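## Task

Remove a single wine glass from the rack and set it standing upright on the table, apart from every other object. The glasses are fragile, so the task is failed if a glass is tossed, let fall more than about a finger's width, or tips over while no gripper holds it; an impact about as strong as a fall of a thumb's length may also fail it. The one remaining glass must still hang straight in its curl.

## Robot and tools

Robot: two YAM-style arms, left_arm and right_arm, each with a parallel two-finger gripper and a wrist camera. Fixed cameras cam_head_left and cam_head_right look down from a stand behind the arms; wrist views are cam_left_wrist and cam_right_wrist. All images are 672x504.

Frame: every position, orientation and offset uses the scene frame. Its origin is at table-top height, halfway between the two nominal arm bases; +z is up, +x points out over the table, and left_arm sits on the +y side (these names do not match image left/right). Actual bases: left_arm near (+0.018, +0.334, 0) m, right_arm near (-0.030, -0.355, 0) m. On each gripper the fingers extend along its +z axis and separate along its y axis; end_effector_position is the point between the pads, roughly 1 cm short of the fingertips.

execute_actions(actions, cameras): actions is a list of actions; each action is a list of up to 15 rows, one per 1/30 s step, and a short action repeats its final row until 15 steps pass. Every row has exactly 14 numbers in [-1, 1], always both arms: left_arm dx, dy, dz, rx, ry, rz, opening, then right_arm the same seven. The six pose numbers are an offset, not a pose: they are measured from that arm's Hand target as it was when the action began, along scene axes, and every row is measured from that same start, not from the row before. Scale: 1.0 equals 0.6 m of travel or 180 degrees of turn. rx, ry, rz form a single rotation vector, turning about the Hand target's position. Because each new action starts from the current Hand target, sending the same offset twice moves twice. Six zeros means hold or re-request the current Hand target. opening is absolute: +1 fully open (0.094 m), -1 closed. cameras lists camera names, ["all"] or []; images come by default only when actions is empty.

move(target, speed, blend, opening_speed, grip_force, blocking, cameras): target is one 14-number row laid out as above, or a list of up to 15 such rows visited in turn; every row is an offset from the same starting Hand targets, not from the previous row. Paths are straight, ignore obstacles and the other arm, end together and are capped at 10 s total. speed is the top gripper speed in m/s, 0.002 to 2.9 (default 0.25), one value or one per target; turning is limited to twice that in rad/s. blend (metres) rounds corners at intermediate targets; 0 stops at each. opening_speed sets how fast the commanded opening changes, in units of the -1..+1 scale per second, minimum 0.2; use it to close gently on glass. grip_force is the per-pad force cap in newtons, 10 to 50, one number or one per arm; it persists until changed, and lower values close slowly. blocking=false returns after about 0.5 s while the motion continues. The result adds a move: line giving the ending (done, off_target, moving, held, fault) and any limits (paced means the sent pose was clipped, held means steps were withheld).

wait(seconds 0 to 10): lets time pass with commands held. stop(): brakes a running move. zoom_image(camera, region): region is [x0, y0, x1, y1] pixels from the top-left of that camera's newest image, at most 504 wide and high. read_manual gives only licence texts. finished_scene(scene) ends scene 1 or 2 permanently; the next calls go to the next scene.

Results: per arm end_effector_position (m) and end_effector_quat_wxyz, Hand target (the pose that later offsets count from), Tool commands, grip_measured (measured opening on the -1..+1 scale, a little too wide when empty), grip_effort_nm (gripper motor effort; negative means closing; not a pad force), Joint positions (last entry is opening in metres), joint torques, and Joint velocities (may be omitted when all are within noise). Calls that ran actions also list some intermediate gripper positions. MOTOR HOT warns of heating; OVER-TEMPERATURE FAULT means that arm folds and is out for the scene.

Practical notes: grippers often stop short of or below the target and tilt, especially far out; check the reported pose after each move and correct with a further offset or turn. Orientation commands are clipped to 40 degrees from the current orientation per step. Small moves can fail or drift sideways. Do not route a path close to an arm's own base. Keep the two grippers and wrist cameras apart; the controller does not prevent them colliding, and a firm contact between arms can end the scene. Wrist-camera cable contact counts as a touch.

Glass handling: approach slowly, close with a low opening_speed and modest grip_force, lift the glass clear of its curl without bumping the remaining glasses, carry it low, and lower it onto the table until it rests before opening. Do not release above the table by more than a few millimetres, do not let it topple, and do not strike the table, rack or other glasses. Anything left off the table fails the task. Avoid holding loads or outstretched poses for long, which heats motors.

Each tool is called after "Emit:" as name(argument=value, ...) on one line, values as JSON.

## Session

Emit:
execute_actions(actions=[])

Emit:
zoom_image(camera="cam_head_left", region=[250, 0, 490, 230])

Emit:
zoom_image(camera="cam_head_right", region=[250, 0, 490, 230])

Scene clock: 0.00 s.
left_arm: end_effector_position=(+0.4101, +0.3235, +0.0839) grip_measured=+1.000 grip_effort_nm=n/a end_effector_quat_wxyz=(+0.576, +0.007, +0.817, +0.026) | right_arm: end_effector_position=(+0.3684, -0.3680, +0.0943) grip_measured=+1.000 grip_effort_nm=n/a end_effector_quat_wxyz=(+0.570, +0.016, +0.821, -0.038)
Joint positions: left_arm=[-0.097 1.571 0.344 0.884 -0.103 0.018 0.094] | right_arm=[0.006 1.528 0.394 0.778 0.084 -0.016 0.094]
Joint velocities: within noise
Joint torques (N m): no reading
Heat: left arm: 32 °C; right arm: 40 °C.
Hand target: left_arm +0.4134, +0.3232, +0.0917; +0.586, +0.006, +0.810, +0.026 | right_arm +0.3724, -0.3680, +0.1047; +0.582, +0.016, +0.812, -0.038
Tool commands: left_gripper/opening=+1.0 right_gripper/opening=+1.0
camera_calibration:
cam_left_wrist: T_world_to_cam=[[-0.0260503, -0.987252, -0.157017, 0.348387], [-0.856056, 0.103143, -0.506488, 0.382881], [0.516226, 0.121221, -0.84783, -0.0693617], [0, 0, 0, 1]] pos_world=[0.372649, 0.312863, 0.18982]
cam_right_wrist: T_world_to_cam=[[-0.128264, -0.98978, -0.0623155, -0.304588], [-0.866361, 0.142407, -0.478685, 0.433488], [0.482667, -0.00741024, -0.875772, 0.0139961], [0, 0, 0, 1]] pos_world=[0.329734, -0.363104, 0.200781]

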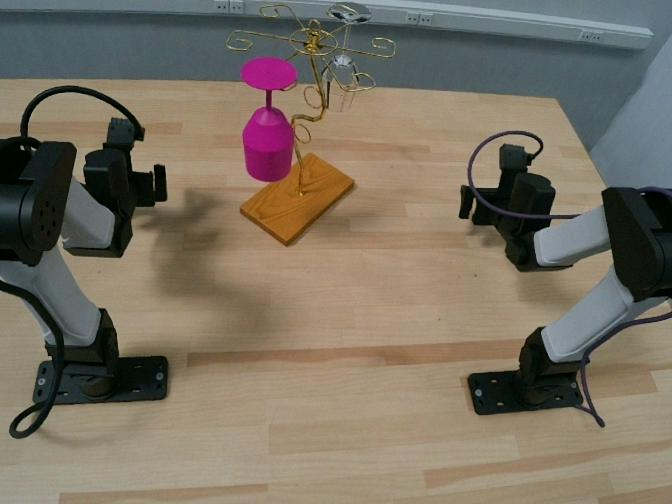

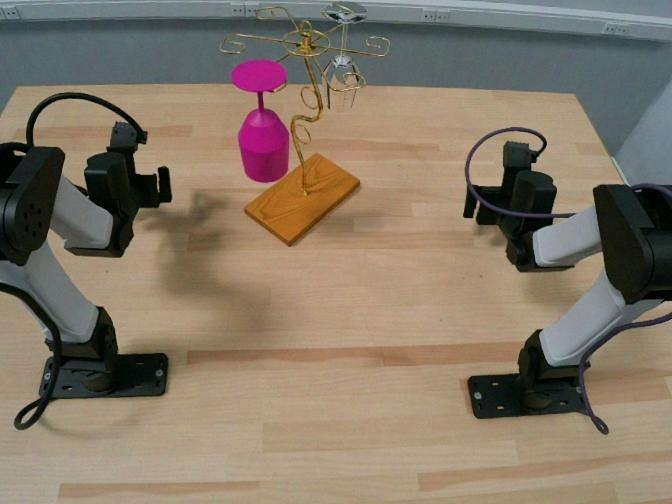

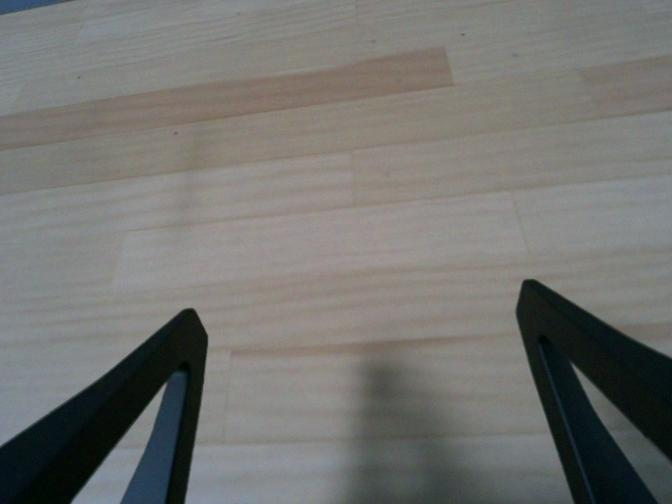

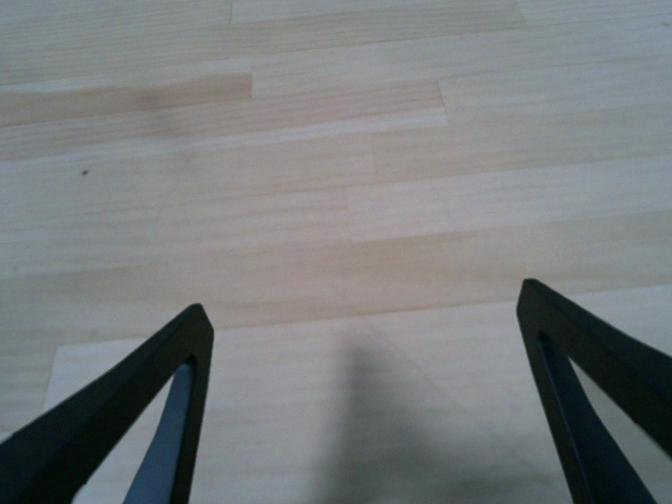

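Scaled by 2.100 from the camera's 672x504 image, which has a finer 960x720 frame.

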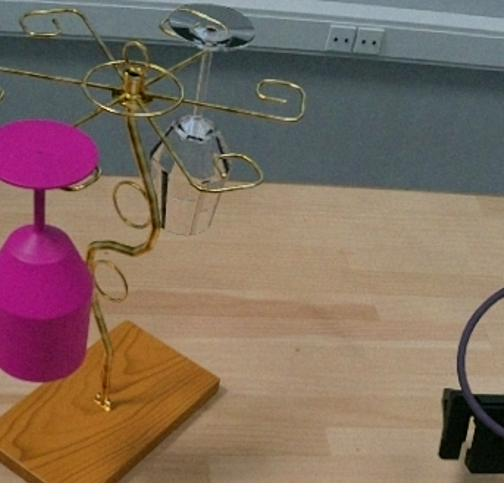

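Scaled by 2.100 from the camera's 672x504 image, which has a finer 960x720 frame.

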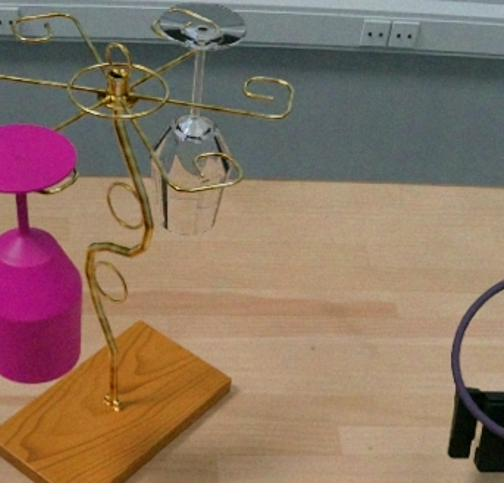

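Emit:
move(target=[[-0.0098,0.018,0.108,-0.0175,0.2877,0.0009,1, 0,0,0,0,0,0,1],[-0.0302,-0.072,0.1502,-0.3459,0.3136,0.1399,1, 0,0,0,0,0,0,1],[-0.067,-0.1687,0.2075,-0.6386,0.4436,0.2911,1, 0,0,0,0,0,0,1],[-0.118,-0.2138,0.2425,-0.6938,0.5764,0.1695,1, 0,0,0,0,0,0,1]], blend=[0.02,0.02,0.015,0], speed=0.5, cameras=["cam_head_left","cam_head_right","cam_left_wrist"])

Scene clock: 9.03 s.
left_arm: end_effector_position=(+0.3484, +0.1974, +0.2286) grip_measured=+1.000 grip_effort_nm=0.03 end_effector_quat_wxyz=(+0.429, +0.580, -0.488, +0.492) | right_arm: end_effector_position=(+0.3684, -0.3680, +0.0943) grip_measured=+1.000 grip_effort_nm=-0.01 end_effector_quat_wxyz=(+0.570, +0.016, +0.821, -0.038)
Joint positions: left_arm=[0.086 1.637 1.191 -0.832 1.415 -1.883 0.094] | right_arm=[0.006 1.528 0.394 0.778 0.084 -0.016 0.094]
Joint torques (N m): left_arm=[-0.46 -8.55 6.38 0.81 0.83 -0.04] | right_arm=[-0.28 -6.17 5.85 2.23 -0.02 0.03]
Heat: left arm: 33 °C; right arm: 41 °C.
Hand target: left_arm +0.3426, +0.1949, +0.2373; +0.429, +0.570, -0.490, +0.501 | right_arm +0.3724, -0.3680, +0.1047; +0.582, +0.016, +0.812, -0.038
Off the commanded pose: left_arm 0.011 m, 1 deg | right_arm 0.011 m, 2 deg.
move: off_target (left_arm, right_arm)
camera_calibration:
cam_left_wrist: T_world_to_cam=[[0.984578, 0.145206, 0.0975825, -0.388822], [-0.157571, 0.493657, 0.855263, -0.215418], [0.0760168, -0.857449, 0.508923, 0.136935], [0, 0, 0, 1]] pos_world=[0.338473, 0.280217, 0.152492]
Images, in order (width x height): cam_head_left 672x504, cam_head_right 672x504, cam_left_wrist 672x504.

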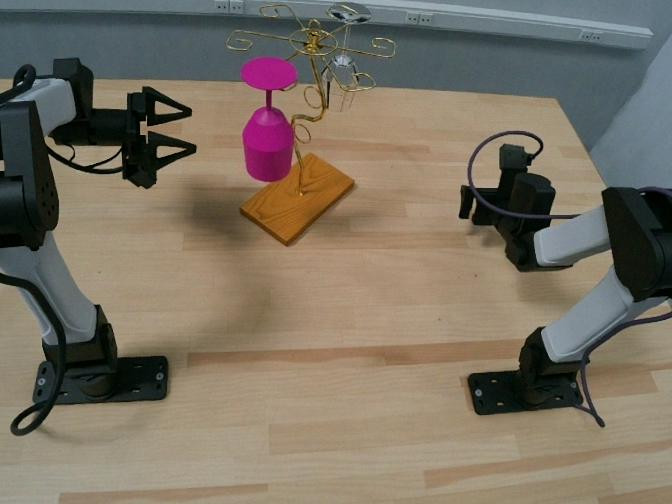

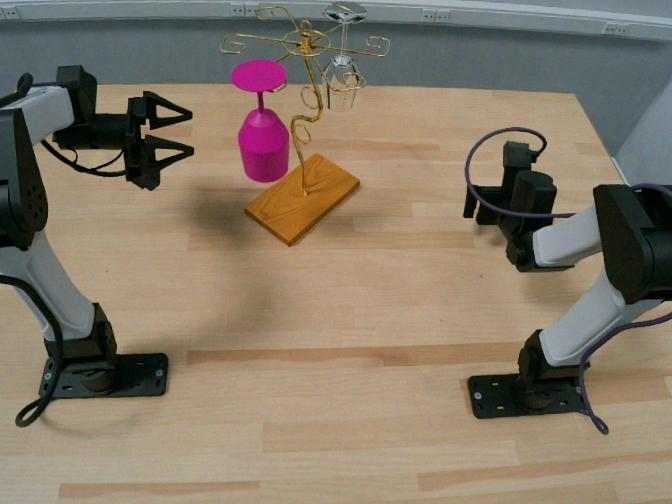

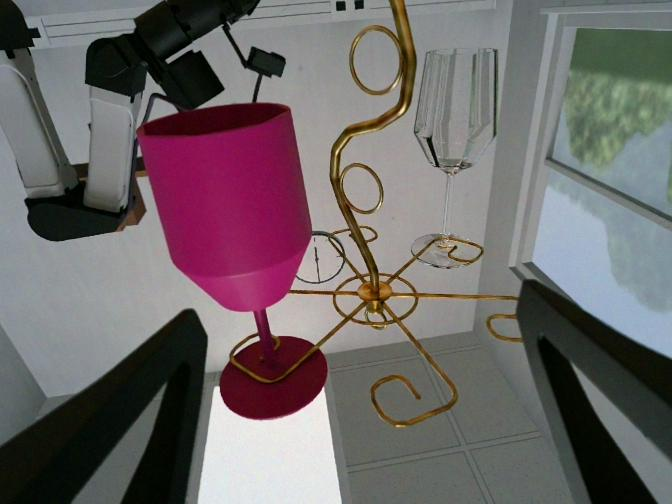

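Emit:
zoom_image(camera="cam_left_wrist", region=[190, 270, 430, 440])

Emit:
zoom_image(camera="cam_left_wrist", region=[120, 80, 340, 320])

Scaled by 2.100 from the camera's 672x504 image, which has a finer 960x720 frame.

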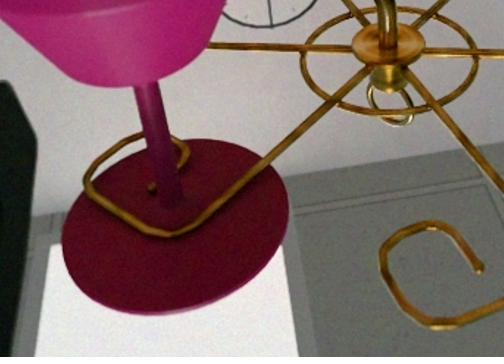

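Scaled by 2.100 from the camera's 672x504 image, which has a finer 960x720 frame.

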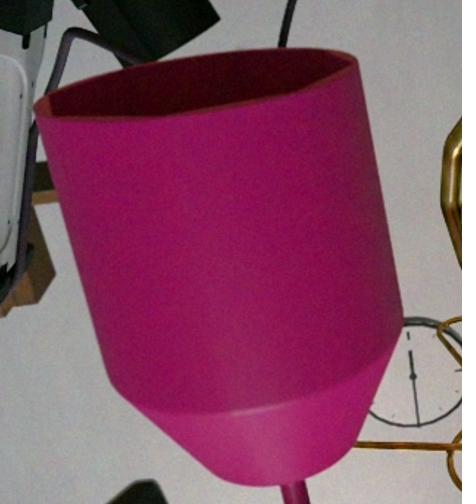

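Emit:
move(target=[-0.0393,-0.0765,0.0162,-0.0083,-0.0004,-0.0453,1, 0,0,0,0,0,0,1], speed=0.12, cameras=["cam_head_left","cam_left_wrist"])

Emit:
zoom_image(camera="cam_left_wrist", region=[190, 290, 430, 490])

Emit:
zoom_image(camera="cam_left_wrist", region=[120, 40, 380, 350])

Scene clock: 14.53 s.
left_arm: end_effector_position=(+0.3257, +0.1508, +0.2385) grip_measured=+1.000 grip_effort_nm=0.03 end_effector_quat_wxyz=(+0.469, +0.538, -0.521, +0.468) | right_arm: end_effector_position=(+0.3684, -0.3680, +0.0943) grip_measured=+1.000 grip_effort_nm=-0.01 end_effector_quat_wxyz=(+0.570, +0.016, +0.821, -0.038)
Joint positions: left_arm=[-0.059 1.608 1.173 -0.75 1.438 -1.977 0.094] | right_arm=[0.006 1.528 0.394 0.778 0.084 -0.016 0.094]
Joint torques (N m): left_arm=[-0.38 -8.21 6.2 0.91 0.82 0.01] | right_arm=[-0.25 -6.19 5.83 2.23 -0.01 0.04]
Heat: left arm: 35 °C; right arm: 41 °C.
Hand target: left_arm +0.3190, +0.1490, +0.2469; +0.471, +0.528, -0.523, +0.476 | right_arm +0.3724, -0.3680, +0.1047; +0.582, +0.016, +0.812, -0.038
Off the commanded pose: left_arm 0.011 m, 1 deg | right_arm 0.011 m, 2 deg.
move: off_target (left_arm, right_arm)
camera_calibration:
cam_left_wrist: T_world_to_cam=[[0.995223, 0.00970199, 0.0971423, -0.343593], [-0.0873349, 0.533153, 0.841499, -0.230049], [-0.0436275, -0.845963, 0.531454, 0.125436], [0, 0, 0, 1]] pos_world=[0.327332, 0.232099, 0.1603]
Images, in order (width x height): cam_head_left 672x504, cam_left_wrist 672x504.

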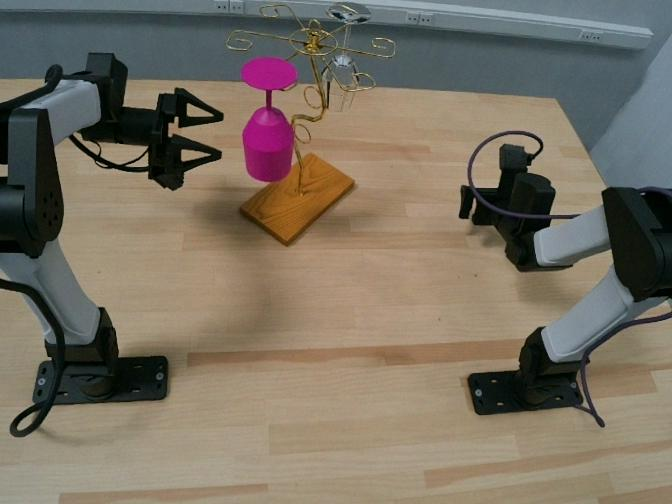

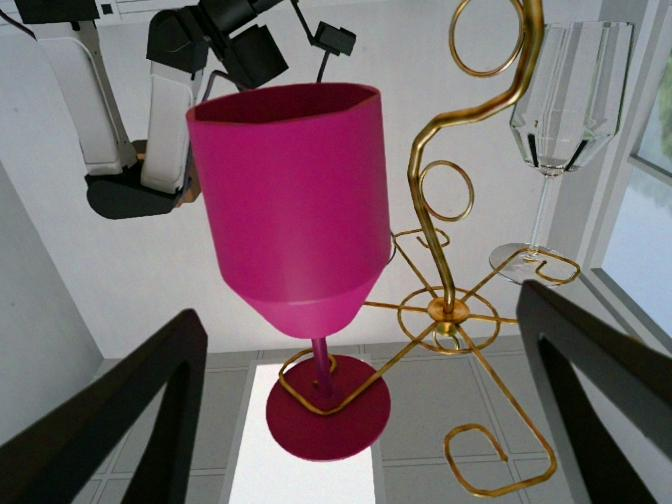

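Scaled by 2.100 from the camera's 672x504 image, which has a finer 960x720 frame.

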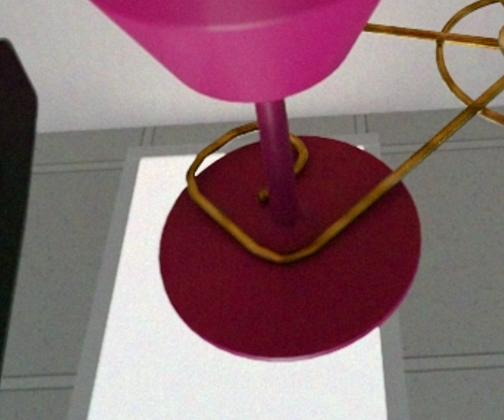

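Scaled by 1.626 from the camera's 672x504 image, which has a finer 960x720 frame.

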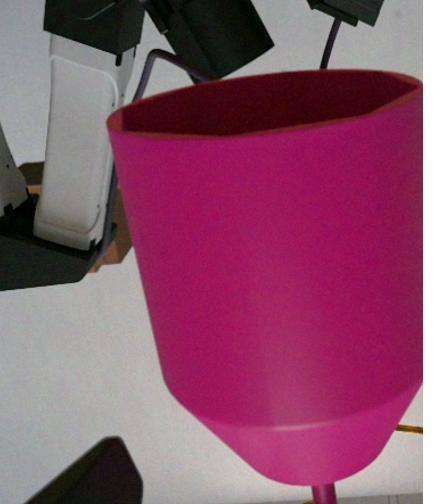

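Emit:
move(target=[-0.0315,-0.0667,-0.005,0,0,-0.045,1, 0,0,0,0,0,0,1], speed=0.08, cameras=["cam_head_left","cam_left_wrist"])

Scene clock: 17.00 s.
left_arm: end_effector_position=(+0.2985, +0.1115, +0.2390) grip_measured=+1.000 grip_effort_nm=0.03 end_effector_quat_wxyz=(+0.500, +0.501, -0.555, +0.436) | right_arm: end_effector_position=(+0.3684, -0.3680, +0.0943) grip_measured=+1.000 grip_effort_nm=-0.01 end_effector_quat_wxyz=(+0.570, +0.016, +0.821, -0.038)
Joint positions: left_arm=[-0.192 1.608 1.173 -0.75 1.442 -1.976 0.094] | right_arm=[0.006 1.528 0.394 0.778 0.084 -0.016 0.094]
Joint torques (N m): left_arm=[-0.59 -5.31 9.39 0.86 0.82 0.17] | right_arm=[-0.25 -6.16 5.9 2.22 -0.02 0]
Heat: left arm: 35 °C; right arm: 41 °C.
Hand target: left_arm +0.3000, +0.1090, +0.2440; +0.503, +0.490, -0.559, +0.441 | right_arm +0.3724, -0.3680, +0.1047; +0.582, +0.016, +0.812, -0.038
Off the commanded pose: left_arm 0.006 m, 1 deg | right_arm 0.011 m, 2 deg.
move: off_target (right_arm)
camera_calibration:
cam_left_wrist: T_world_to_cam=[[0.987494, -0.123412, 0.0981119, -0.299313], [-0.0156483, 0.542509, 0.839904, -0.233964], [-0.156881, -0.830935, 0.533793, 0.122281], [0, 0, 0, 1]] pos_world=[0.311092, 0.191596, 0.160601]
Images, in order (width x height): cam_head_left 672x504, cam_left_wrist 672x504.

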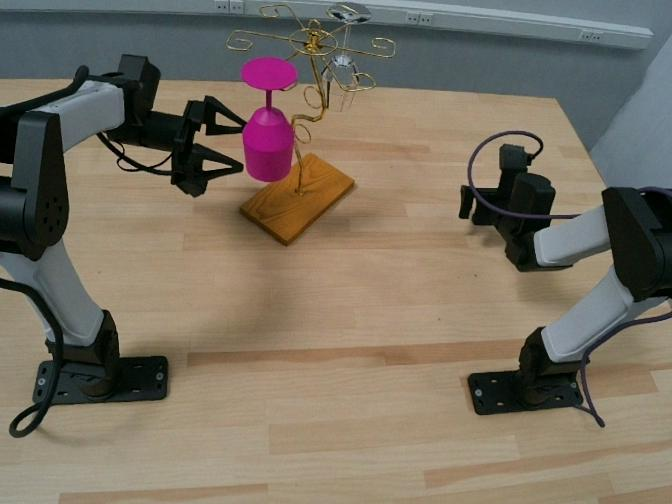

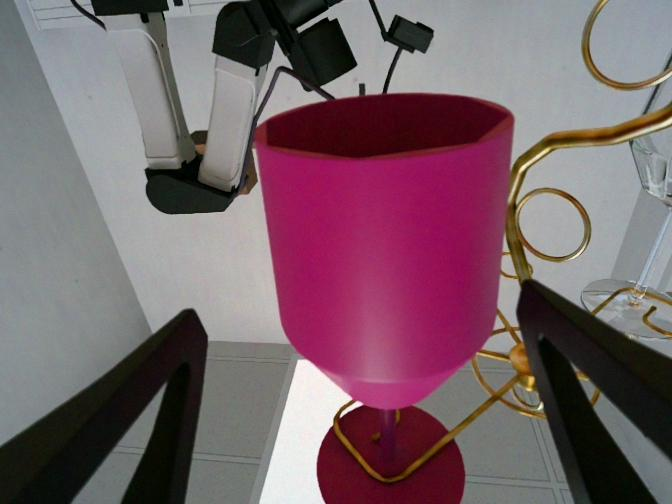

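Emit:
move(target=[0.0217,-0.0058,-0.003,0,0,-0.008,1, 0,0,0,0,0,0,1], speed=0.06, cameras=["cam_head_left","cam_left_wrist"])

Scene clock: 21.27 s.
left_arm: end_effector_position=(+0.3107, +0.1093, +0.2332) grip_measured=+1.000 grip_effort_nm=0.03 end_effector_quat_wxyz=(+0.505, +0.498, -0.558, +0.431) | right_arm: end_effector_position=(+0.3684, -0.3680, +0.0943) grip_measured=+1.000 grip_effort_nm=-0.01 end_effector_quat_wxyz=(+0.570, +0.016, +0.821, -0.038)
Joint positions: left_arm=[-0.192 1.698 1.257 -0.86 1.447 -1.866 0.094] | right_arm=[0.006 1.528 0.394 0.778 0.084 -0.016 0.094]
Joint torques (N m): left_arm=[-1.17 -5.97 10.99 0.54 0.88 0.22] | right_arm=[-0.36 -6.15 5.78 2.22 0 0.04]
Heat: left arm: 35 °C; right arm: 42 °C.
Hand target: left_arm +0.3131, +0.1055, +0.2422; +0.509, +0.483, -0.565, +0.435 | right_arm +0.3724, -0.3680, +0.1047; +0.582, +0.016, +0.812, -0.038
Off the commanded pose: left_arm 0.010 m, 2 deg | right_arm 0.011 m, 2 deg.
move: off_target (right_arm)
camera_calibration:
cam_left_wrist: T_world_to_cam=[[0.986135, -0.138168, 0.0919058, -0.30757], [-0.00228129, 0.542499, 0.840053, -0.231857], [-0.165927, -0.828616, 0.534662, 0.127816], [0, 0, 0, 1]] pos_world=[0.323985, 0.189196, 0.154701]
Images, in order (width x height): cam_head_left 672x504, cam_left_wrist 672x504.

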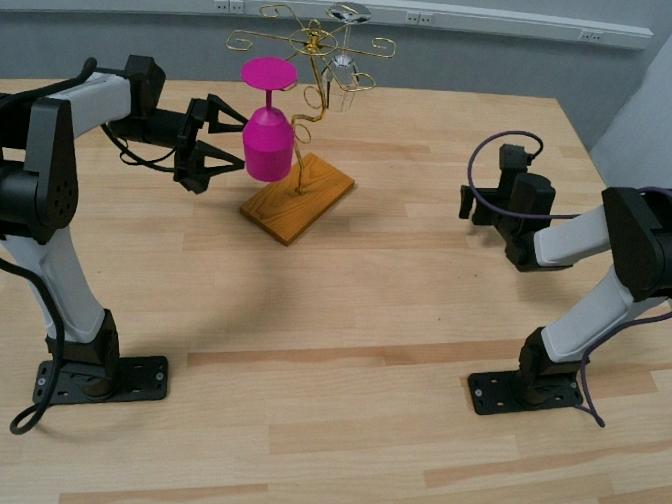

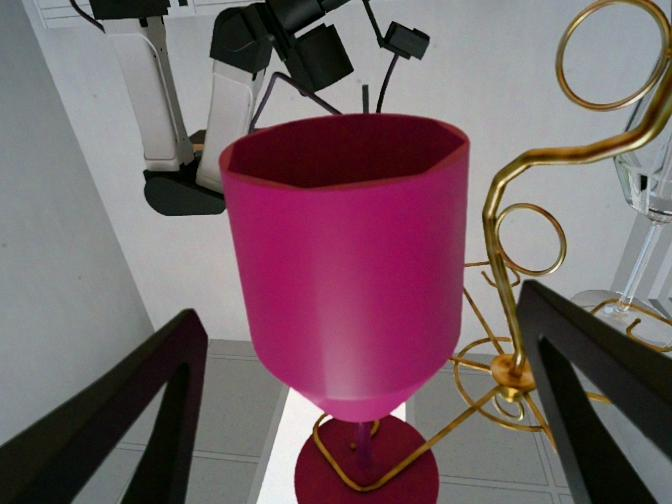

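Emit:
move(target=[-0.0033,-0.0372,0.005,0,0,-0.0111,1, 0,0,0,0,0,0,1], speed=0.05, cameras=["cam_head_left","cam_head_right","cam_left_wrist"])

Scene clock: 23.53 s.
left_arm: end_effector_position=(+0.3117, +0.0857, +0.2397) grip_measured=+1.000 grip_effort_nm=0.03 end_effector_quat_wxyz=(+0.516, +0.480, -0.571, +0.422) | right_arm: end_effector_position=(+0.3684, -0.3680, +0.0943) grip_measured=+1.000 grip_effort_nm=-0.01 end_effector_quat_wxyz=(+0.570, +0.016, +0.821, -0.038)
Joint positions: left_arm=[-0.26 1.713 1.281 -0.722 1.447 -2.005 0.094] | right_arm=[0.006 1.528 0.394 0.778 0.084 -0.016 0.094]
Joint torques (N m): left_arm=[-0.64 -7.25 8.49 0.91 0.75 -0.01] | right_arm=[-0.14 -6.22 5.83 2.23 -0.04 0.06]
Heat: left arm: 36 °C; right arm: 42 °C.
Hand target: left_arm +0.3111, +0.0832, +0.2452; +0.516, +0.473, -0.573, +0.426 | right_arm +0.3724, -0.3680, +0.1047; +0.582, +0.016, +0.812, -0.038
Off the commanded pose: left_arm 0.006 m, 1 deg | right_arm 0.011 m, 2 deg.
move: off_target (right_arm)
camera_calibration:
cam_left_wrist: T_world_to_cam=[[0.976762, -0.188995, 0.101082, -0.307321], [0.0196059, 0.548433, 0.835965, -0.230857], [-0.21343, -0.814556, 0.539394, 0.117447], [0, 0, 0, 1]] pos_world=[0.329772, 0.164194, 0.160703]
Images, in order (width x height): cam_head_left 672x504, cam_head_right 672x504, cam_left_wrist 672x504.

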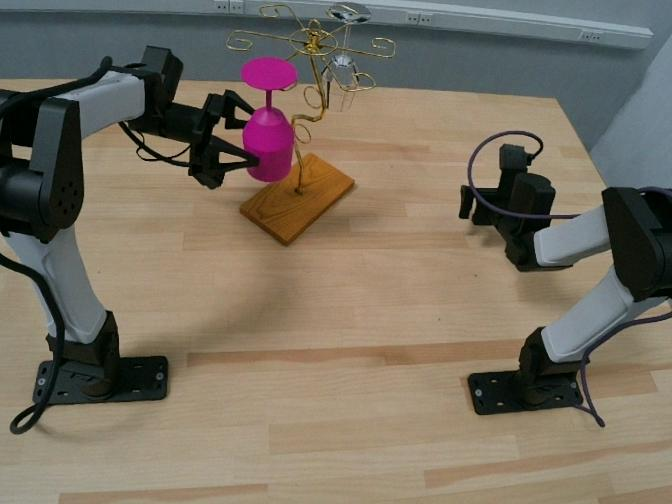

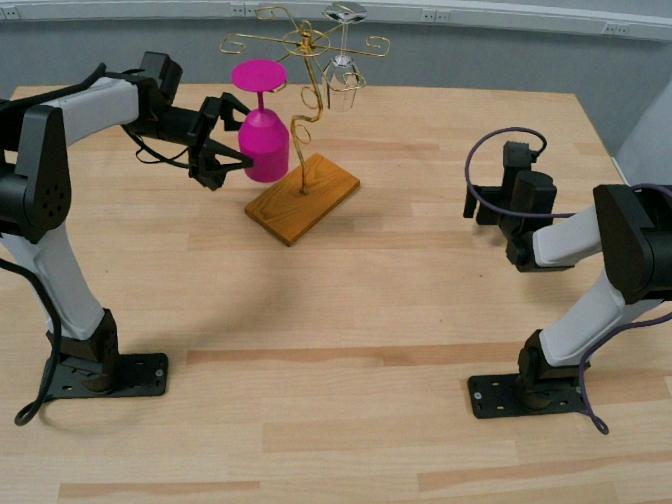

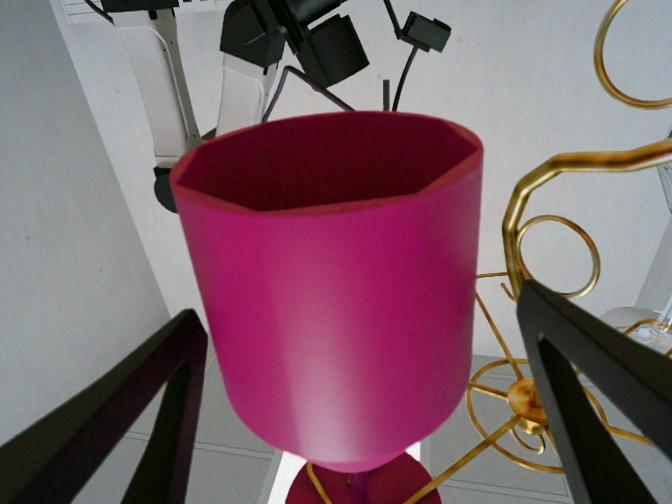

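Emit:
move(target=[-0.017,0.0058,0,0,0,-0.0056,1, 0,0,0,0,0,0,1], speed=0.05, cameras=["cam_head_left","cam_left_wrist"])

Scene clock: 26.23 s.
left_arm: end_effector_position=(+0.3012, +0.0882, +0.2357) grip_measured=+1.000 grip_effort_nm=0.03 end_effector_quat_wxyz=(+0.520, +0.480, -0.573, +0.414) | right_arm: end_effector_position=(+0.3684, -0.3680, +0.0943) grip_measured=+1.000 grip_effort_nm=-0.01 end_effector_quat_wxyz=(+0.570, +0.016, +0.821, -0.038)
Joint positions: left_arm=[-0.26 1.713 1.281 -0.843 1.447 -1.895 0.094] | right_arm=[0.006 1.528 0.394 0.778 0.084 -0.016 0.094]
Joint torques (N m): left_arm=[-0.47 -7.34 9.68 0.57 0.83 0.12] | right_arm=[-0.31 -6.13 5.89 2.23 -0.05 0.04]
Heat: left arm: 36 °C; right arm: 42 °C.
Hand target: left_arm +0.3009, +0.0867, +0.2452; +0.520, +0.468, -0.577, +0.421 | right_arm +0.3724, -0.3680, +0.1047; +0.582, +0.016, +0.812, -0.038
Off the commanded pose: left_arm 0.010 m, 2 deg | right_arm 0.011 m, 2 deg.
move: off_target (right_arm)
camera_calibration:
cam_left_wrist: T_world_to_cam=[[0.975264, -0.202137, 0.0894486, -0.291858], [0.0352895, 0.541856, 0.83973, -0.233685], [-0.218209, -0.815802, 0.535585, 0.121806], [0, 0, 0, 1]] pos_world=[0.319464, 0.166998, 0.157101]
Images, in order (width x height): cam_head_left 672x504, cam_left_wrist 672x504.

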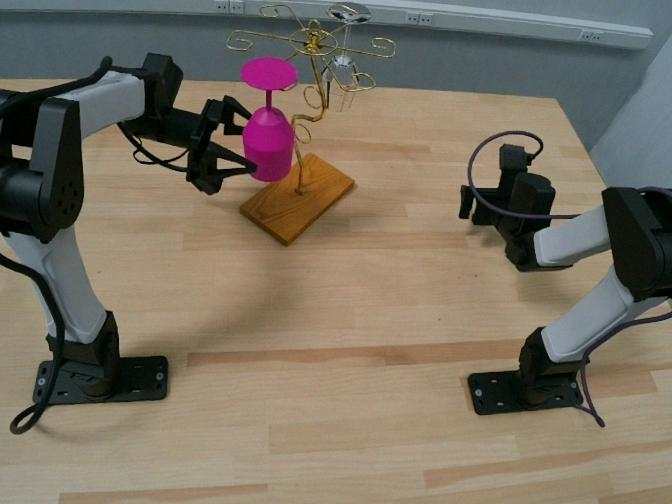

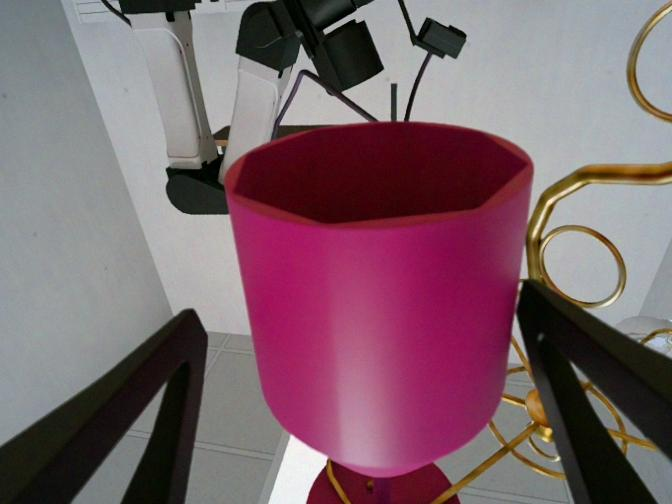

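Emit:
move(target=[0.0083,0.0,0,0,0,0,1, 0,0,0,0,0,0,1], speed=0.04, cameras=["cam_left_wrist"])

Scene clock: 27.57 s.
left_arm: end_effector_position=(+0.3015, +0.0881, +0.2367) grip_measured=+1.000 grip_effort_nm=0.03 end_effector_quat_wxyz=(+0.519, +0.479, -0.574, +0.414) | right_arm: end_effector_position=(+0.3684, -0.3680, +0.0943) grip_measured=+1.000 grip_effort_nm=-0.01 end_effector_quat_wxyz=(+0.570, +0.016, +0.821, -0.038)
Joint positions: left_arm=[-0.26 1.718 1.293 -0.865 1.447 -1.878 0.094] | right_arm=[0.006 1.528 0.394 0.778 0.084 -0.016 0.094]
Joint torques (N m): left_arm=[-0.01 -5.91 11.12 0.59 0.84 0.2] | right_arm=[-0.27 -6.17 5.82 2.24 -0.03 0.04]
Heat: left arm: 37 °C; right arm: 42 °C.
Hand target: left_arm +0.3059, +0.0867, +0.2452; +0.520, +0.468, -0.577, +0.421 | right_arm +0.3724, -0.3680, +0.1047; +0.582, +0.016, +0.812, -0.038
Off the commanded pose: left_arm 0.010 m, 2 deg | right_arm 0.011 m, 2 deg.
move: off_target (right_arm)
camera_calibration:
cam_left_wrist: T_world_to_cam=[[0.974641, -0.204145, 0.0916486, -0.292366], [0.0345037, 0.54176, 0.839825, -0.234239], [-0.221097, -0.815365, 0.535066, 0.122254], [0, 0, 0, 1]] pos_world=[0.320064, 0.166898, 0.158101]
Images, in order (width x height): cam_left_wrist 672x504.

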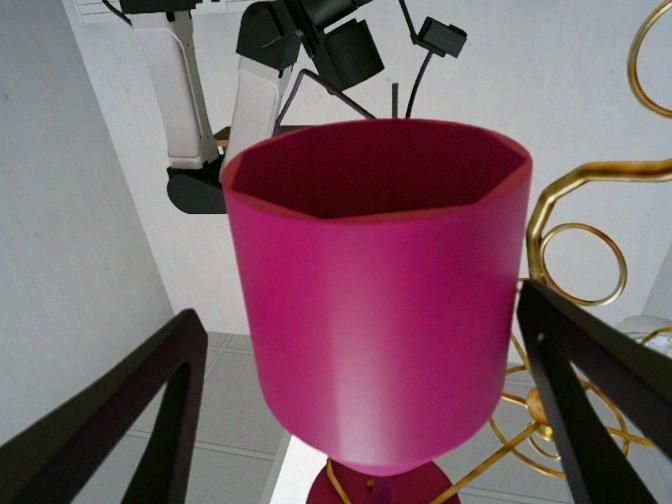

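Emit:
move(target=[0.0083,0.0,0,0,0,0,1, 0,0,0,0,0,0,1], speed=0.04, cameras=["cam_left_wrist"])

Scene clock: 28.83 s.
left_arm: end_effector_position=(+0.3056, +0.0871, +0.2367) grip_measured=+1.000 grip_effort_nm=0.03 end_effector_quat_wxyz=(+0.519, +0.479, -0.575, +0.413) | right_arm: end_effector_position=(+0.3684, -0.3680, +0.0943) grip_measured=+1.000 grip_effort_nm=-0.01 end_effector_quat_wxyz=(+0.570, +0.016, +0.821, -0.038)
Joint positions: left_arm=[-0.26 1.741 1.322 -0.893 1.447 -1.855 0.094] | right_arm=[0.006 1.528 0.394 0.778 0.084 -0.016 0.094]
Joint torques (N m): left_arm=[0.51 -6.2 10.86 0.53 0.87 0.22] | right_arm=[-0.24 -6.23 5.85 2.23 -0.03 0.03]
Heat: left arm: 37 °C; right arm: 42 °C.
Hand target: left_arm +0.3109, +0.0867, +0.2452; +0.520, +0.468, -0.577, +0.421 | right_arm +0.3724, -0.3680, +0.1047; +0.582, +0.016, +0.812, -0.038
Off the commanded pose: left_arm 0.010 m, 2 deg | right_arm 0.011 m, 2 deg.
move: off_target (right_arm)
camera_calibration:
cam_left_wrist: T_world_to_cam=[[0.974013, -0.206872, 0.0922077, -0.2963], [0.0353905, 0.541123, 0.840198, -0.234174], [-0.22371, -0.815101, 0.534383, 0.12327], [0, 0, 0, 1]] pos_world=[0.324464, 0.165898, 0.158201]
Images, in order (width x height): cam_left_wrist 672x504.

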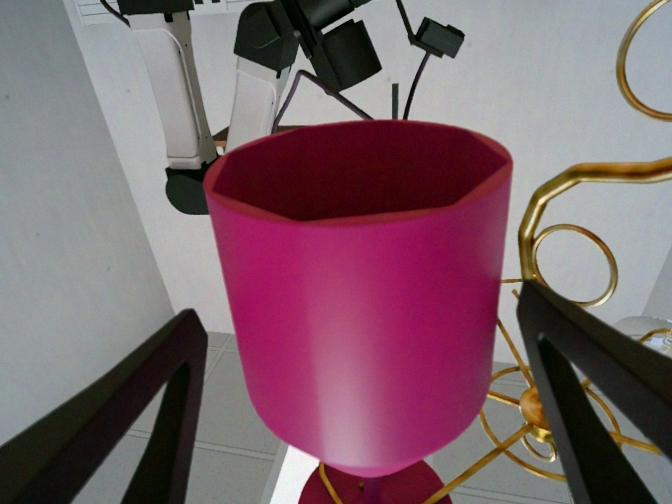

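Emit:
move(target=[0,0,0,0,0,0,0.35, 0,0,0,0,0,0,1], speed=0.05, opening_speed=0.35, grip_force=[25, 50], cameras=["cam_head_left","cam_left_wrist"])

Emit:
zoom_image(camera="cam_head_left", region=[180, 20, 360, 200])

Scene clock: 31.20 s.
left_arm: end_effector_position=(+0.3044, +0.0874, +0.2363) grip_measured=+0.657 grip_effort_nm=-0.53 end_effector_quat_wxyz=(+0.520, +0.479, -0.575, +0.412) | right_arm: end_effector_position=(+0.3684, -0.3680, +0.0943) grip_measured=+1.000 grip_effort_nm=-0.01 end_effector_quat_wxyz=(+0.570, +0.016, +0.821, -0.038)
Joint positions: left_arm=[-0.26 1.741 1.322 -0.907 1.447 -1.842 0.078] | right_arm=[0.006 1.528 0.394 0.778 0.084 -0.016 0.094]
Joint torques (N m): left_arm=[0.43 -5.94 11.52 0.52 0.83 0.16] | right_arm=[-0.29 -6.13 5.78 2.24 -0.04 0.03]
Heat: left arm: 37 °C; right arm: 42 °C.
Hand target: left_arm +0.3109, +0.0867, +0.2452; +0.520, +0.468, -0.577, +0.421 | right_arm +0.3724, -0.3680, +0.1047; +0.582, +0.016, +0.812, -0.038
Off the commanded pose: left_arm 0.011 m, 2 deg | right_arm 0.011 m, 2 deg.
grip_force (N): 25, 50
move: off_target (left_arm, right_arm)
camera_calibration:
cam_left_wrist: T_world_to_cam=[[0.973752, -0.208472, 0.0913575, -0.294535], [0.0368725, 0.540555, 0.840501, -0.234528], [-0.224605, -0.815071, 0.534053, 0.123824], [0, 0, 0, 1]] pos_world=[0.323263, 0.166299, 0.1579]
Images, in order (width x height): cam_head_left 672x504, cam_left_wrist 672x504.

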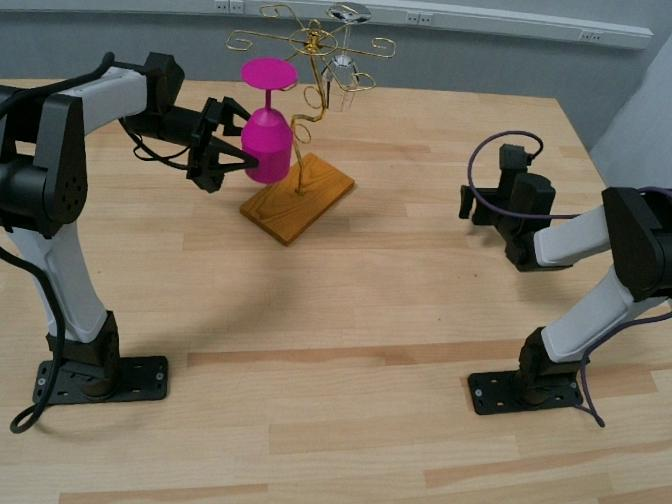

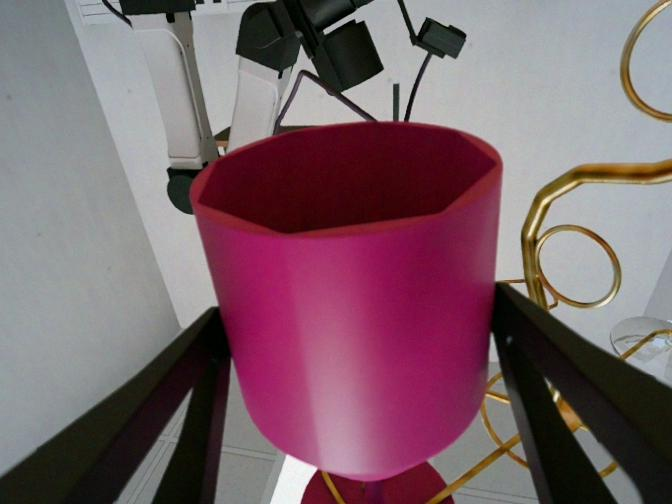

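Scaled by 2.800 from the camera's 672x504 image, which has a finer 960x720 frame.

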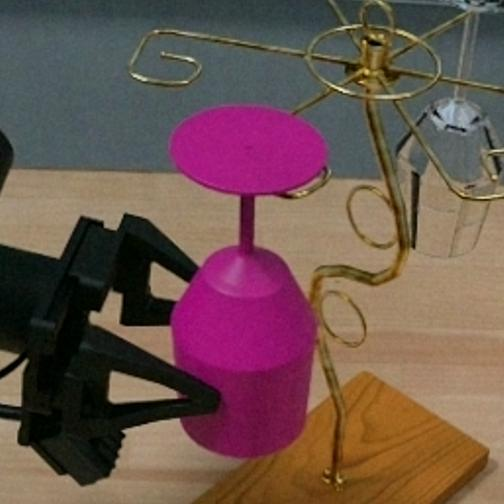

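Emit:
move(target=[0,0,0.0267,0,0,0,0.35, 0,0,0,0,0,0,1], speed=0.05, cameras=["cam_head_left","cam_left_wrist"])

Emit:
zoom_image(camera="cam_head_left", region=[200, 20, 360, 140])

Emit:
zoom_image(camera="cam_left_wrist", region=[270, 380, 470, 504])

Scene clock: 33.17 s.
left_arm: end_effector_position=(+0.3063, +0.0870, +0.2505) grip_measured=+0.657 grip_effort_nm=-0.53 end_effector_quat_wxyz=(+0.521, +0.480, -0.574, +0.411) | right_arm: end_effector_position=(+0.3684, -0.3680, +0.0943) grip_measured=+1.000 grip_effort_nm=-0.01 end_effector_quat_wxyz=(+0.570, +0.016, +0.821, -0.038)
Joint positions: left_arm=[-0.26 1.741 1.379 -0.965 1.447 -1.845 0.078] | right_arm=[0.006 1.528 0.394 0.778 0.084 -0.016 0.094]
Joint torques (N m): left_arm=[0.44 -6.5 11.26 0.51 0.82 0.11] | right_arm=[-0.16 -6.26 5.82 2.21 -0.02 0.04]
Heat: left arm: 38 °C; right arm: 42 °C.
Hand target: left_arm +0.3109, +0.0867, +0.2612; +0.520, +0.468, -0.577, +0.421 | right_arm +0.3724, -0.3680, +0.1047; +0.582, +0.016, +0.812, -0.038
Off the commanded pose: left_arm 0.012 m, 2 deg | right_arm 0.011 m, 2 deg.
grip_force (N): 25, 50
move: off_target (left_arm, right_arm)
camera_calibration:
cam_left_wrist: T_world_to_cam=[[0.974199, -0.208159, 0.0872144, -0.297045], [0.040066, 0.539805, 0.840836, -0.247197], [-0.222106, -0.815647, 0.534217, 0.115605], [0, 0, 0, 1]] pos_world=[0.324962, 0.165899, 0.172]
Images, in order (width x height): cam_head_left 672x504, cam_left_wrist 672x504.

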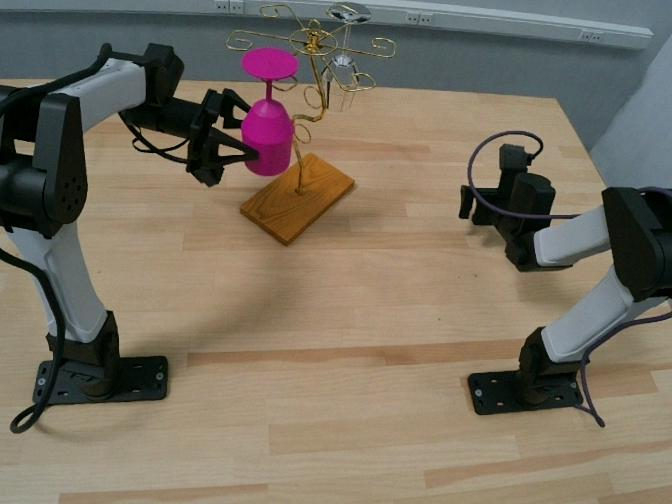

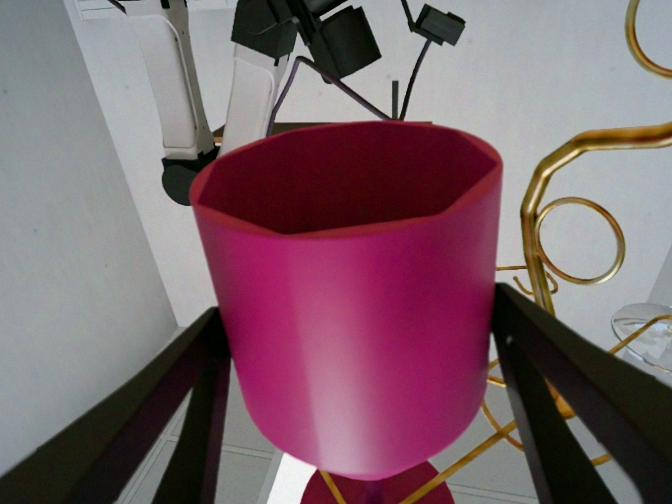

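Scaled by 3.150 from the camera's 672x504 image, which has a finer 960x720 frame.

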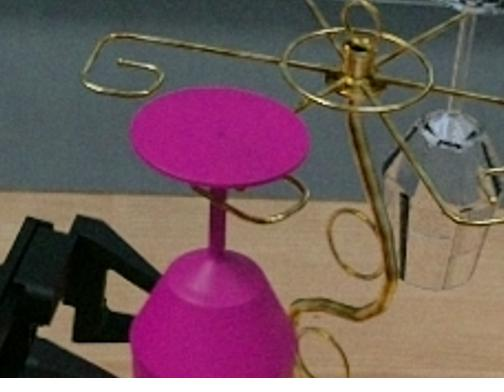

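Scaled by 2.520 from the camera's 672x504 image, which has a finer 960x720 frame.

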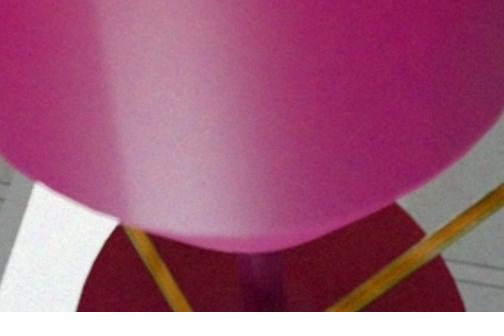

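Emit:
move(target=[0.0383,-0.035,0.005,0,0,-0.0111,0.35, 0,0,0,0,0,0,1], speed=0.05, cameras=["cam_head_left","cam_left_wrist"])

Emit:
zoom_image(camera="cam_head_left", region=[200, 20, 360, 140])

Emit:
zoom_image(camera="cam_left_wrist", region=[270, 380, 470, 504])

Scene clock: 35.70 s.
left_arm: end_effector_position=(+0.3318, +0.0695, +0.2553) grip_measured=+0.657 grip_effort_nm=-0.53 end_effector_quat_wxyz=(+0.522, +0.467, -0.584, +0.410) | right_arm: end_effector_position=(+0.3684, -0.3680, +0.0943) grip_measured=+1.000 grip_effort_nm=-0.01 end_effector_quat_wxyz=(+0.570, +0.016, +0.821, -0.038)
Joint positions: left_arm=[-0.29 1.855 1.535 -0.965 1.447 -1.867 0.078] | right_arm=[0.006 1.528 0.394 0.778 0.084 -0.016 0.094]
Joint torques (N m): left_arm=[-0.83 -7.32 11.43 0.55 0.83 -0.08] | right_arm=[-0.28 -6.15 5.81 2.25 -0.05 0.05]
Heat: left arm: 38 °C; right arm: 42 °C.
Hand target: left_arm +0.3338, +0.0656, +0.2642; +0.527, +0.458, -0.585, +0.412 | right_arm +0.3724, -0.3680, +0.1047; +0.582, +0.016, +0.812, -0.038
Off the commanded pose: left_arm 0.010 m, 1 deg | right_arm 0.011 m, 2 deg.
grip_force (N): 25, 50
move: off_target (right_arm)
camera_calibration:
cam_left_wrist: T_world_to_cam=[[0.966421, -0.233911, 0.106378, -0.326405], [0.0392248, 0.543414, 0.838548, -0.242238], [-0.253953, -0.806218, 0.534341, 0.114252], [0, 0, 0, 1]] pos_world=[0.353961, 0.147398, 0.176801]
Images, in order (width x height): cam_head_left 672x504, cam_left_wrist 672x504.

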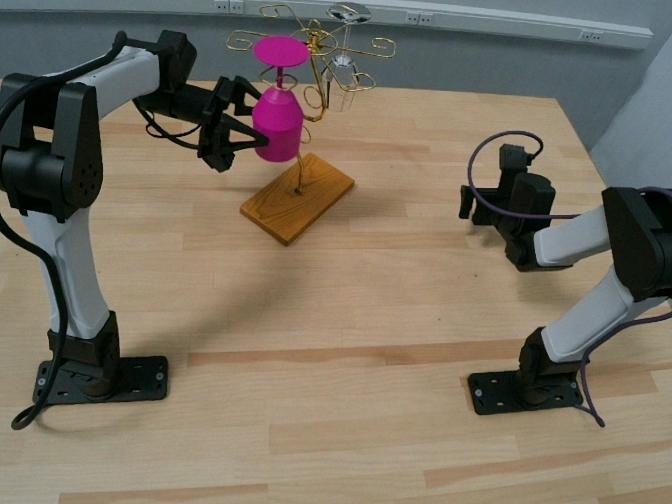

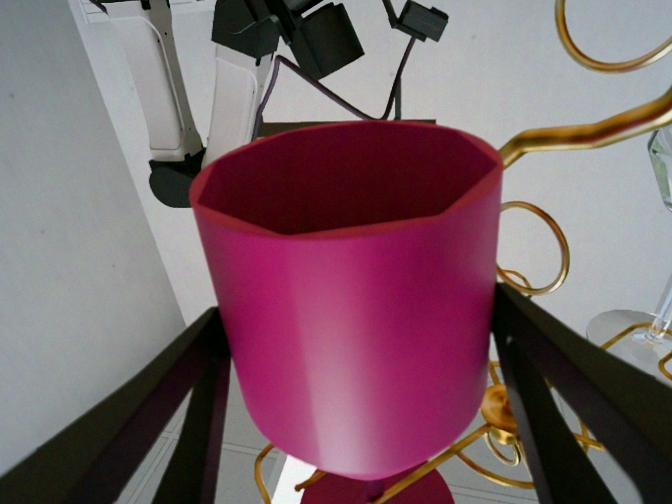

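Scaled by 3.150 from the camera's 672x504 image, which has a finer 960x720 frame.

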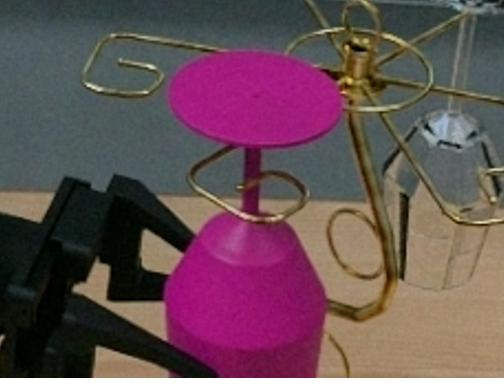

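Scaled by 2.520 from the camera's 672x504 image, which has a finer 960x720 frame.

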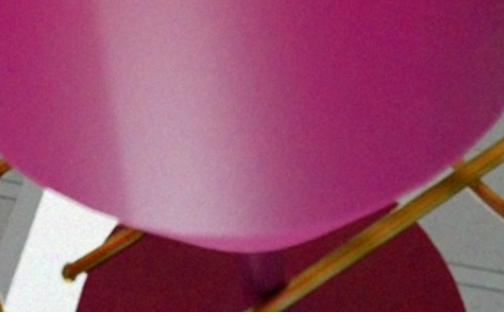

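Emit:
zoom_image(camera="cam_head_left", region=[245, 25, 325, 100])

Emit:
execute_actions(actions=[], cameras=["cam_head_right"])

Emit:
zoom_image(camera="cam_head_right", region=[240, 25, 320, 100])

Scaled by 6.300 from the camera's 672x504 image, which has a finer 960x720 frame.

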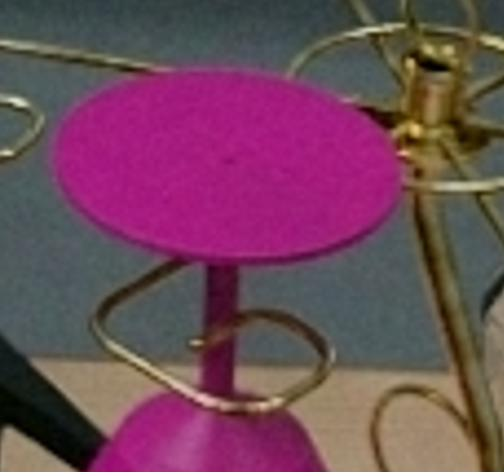

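Scene clock: 37.90 s.
left_arm: end_effector_position=(+0.3318, +0.0695, +0.2553) grip_measured=+0.657 grip_effort_nm=-0.53 end_effector_quat_wxyz=(+0.522, +0.467, -0.584, +0.410) | right_arm: end_effector_position=(+0.3684, -0.3680, +0.0943) grip_measured=+1.000 grip_effort_nm=-0.01 end_effector_quat_wxyz=(+0.570, +0.016, +0.821, -0.038)
Joint positions: left_arm=[-0.29 1.855 1.535 -0.965 1.447 -1.867 0.078] | right_arm=[0.006 1.528 0.394 0.778 0.084 -0.016 0.094]
Joint velocities: within noise
Joint torques (N m): left_arm=[-0.79 -7.31 11.1 0.59 0.81 -0.01] | right_arm=[-0.32 -6.16 5.83 2.23 -0.02 0.03]
Heat: left arm: 38 °C; right arm: 42 °C.
Hand target: left_arm +0.3338, +0.0656, +0.2642; +0.527, +0.458, -0.585, +0.412 | right_arm +0.3724, -0.3680, +0.1047; +0.582, +0.016, +0.812, -0.038
Tool commands: left_gripper/opening=+0.35 right_gripper/opening=+1.0
Off the commanded pose: left_arm 0.010 m, 1 deg | right_arm 0.011 m, 2 deg.
grip_force (N): 25, 50
Images, in order (width x height): cam_head_right 672x504.

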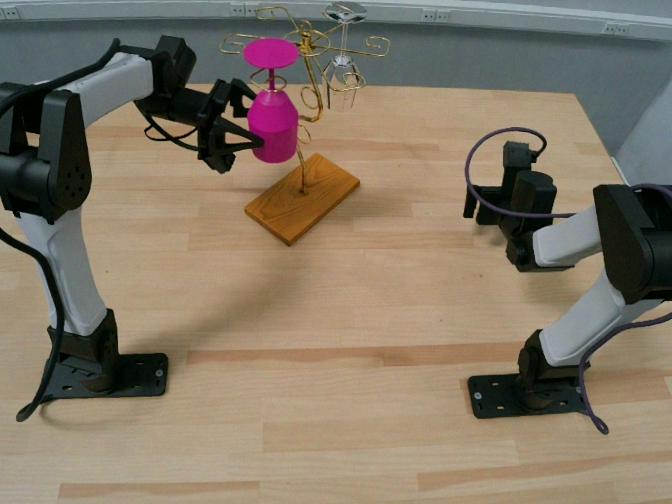

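Scaled by 6.300 from the camera's 672x504 image, which has a finer 960x720 frame.

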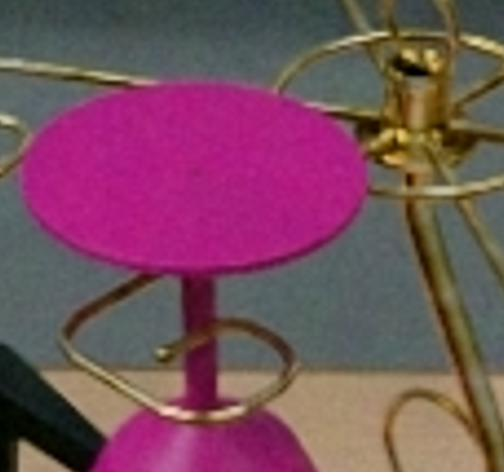

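Emit:
zoom_image(camera="cam_head_right", region=[245, 60, 295, 100])

Scaled by 10.080 from the camera's 672x504 image, which has a finer 960x720 frame.

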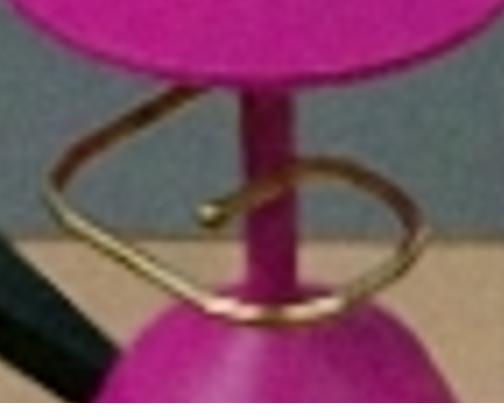

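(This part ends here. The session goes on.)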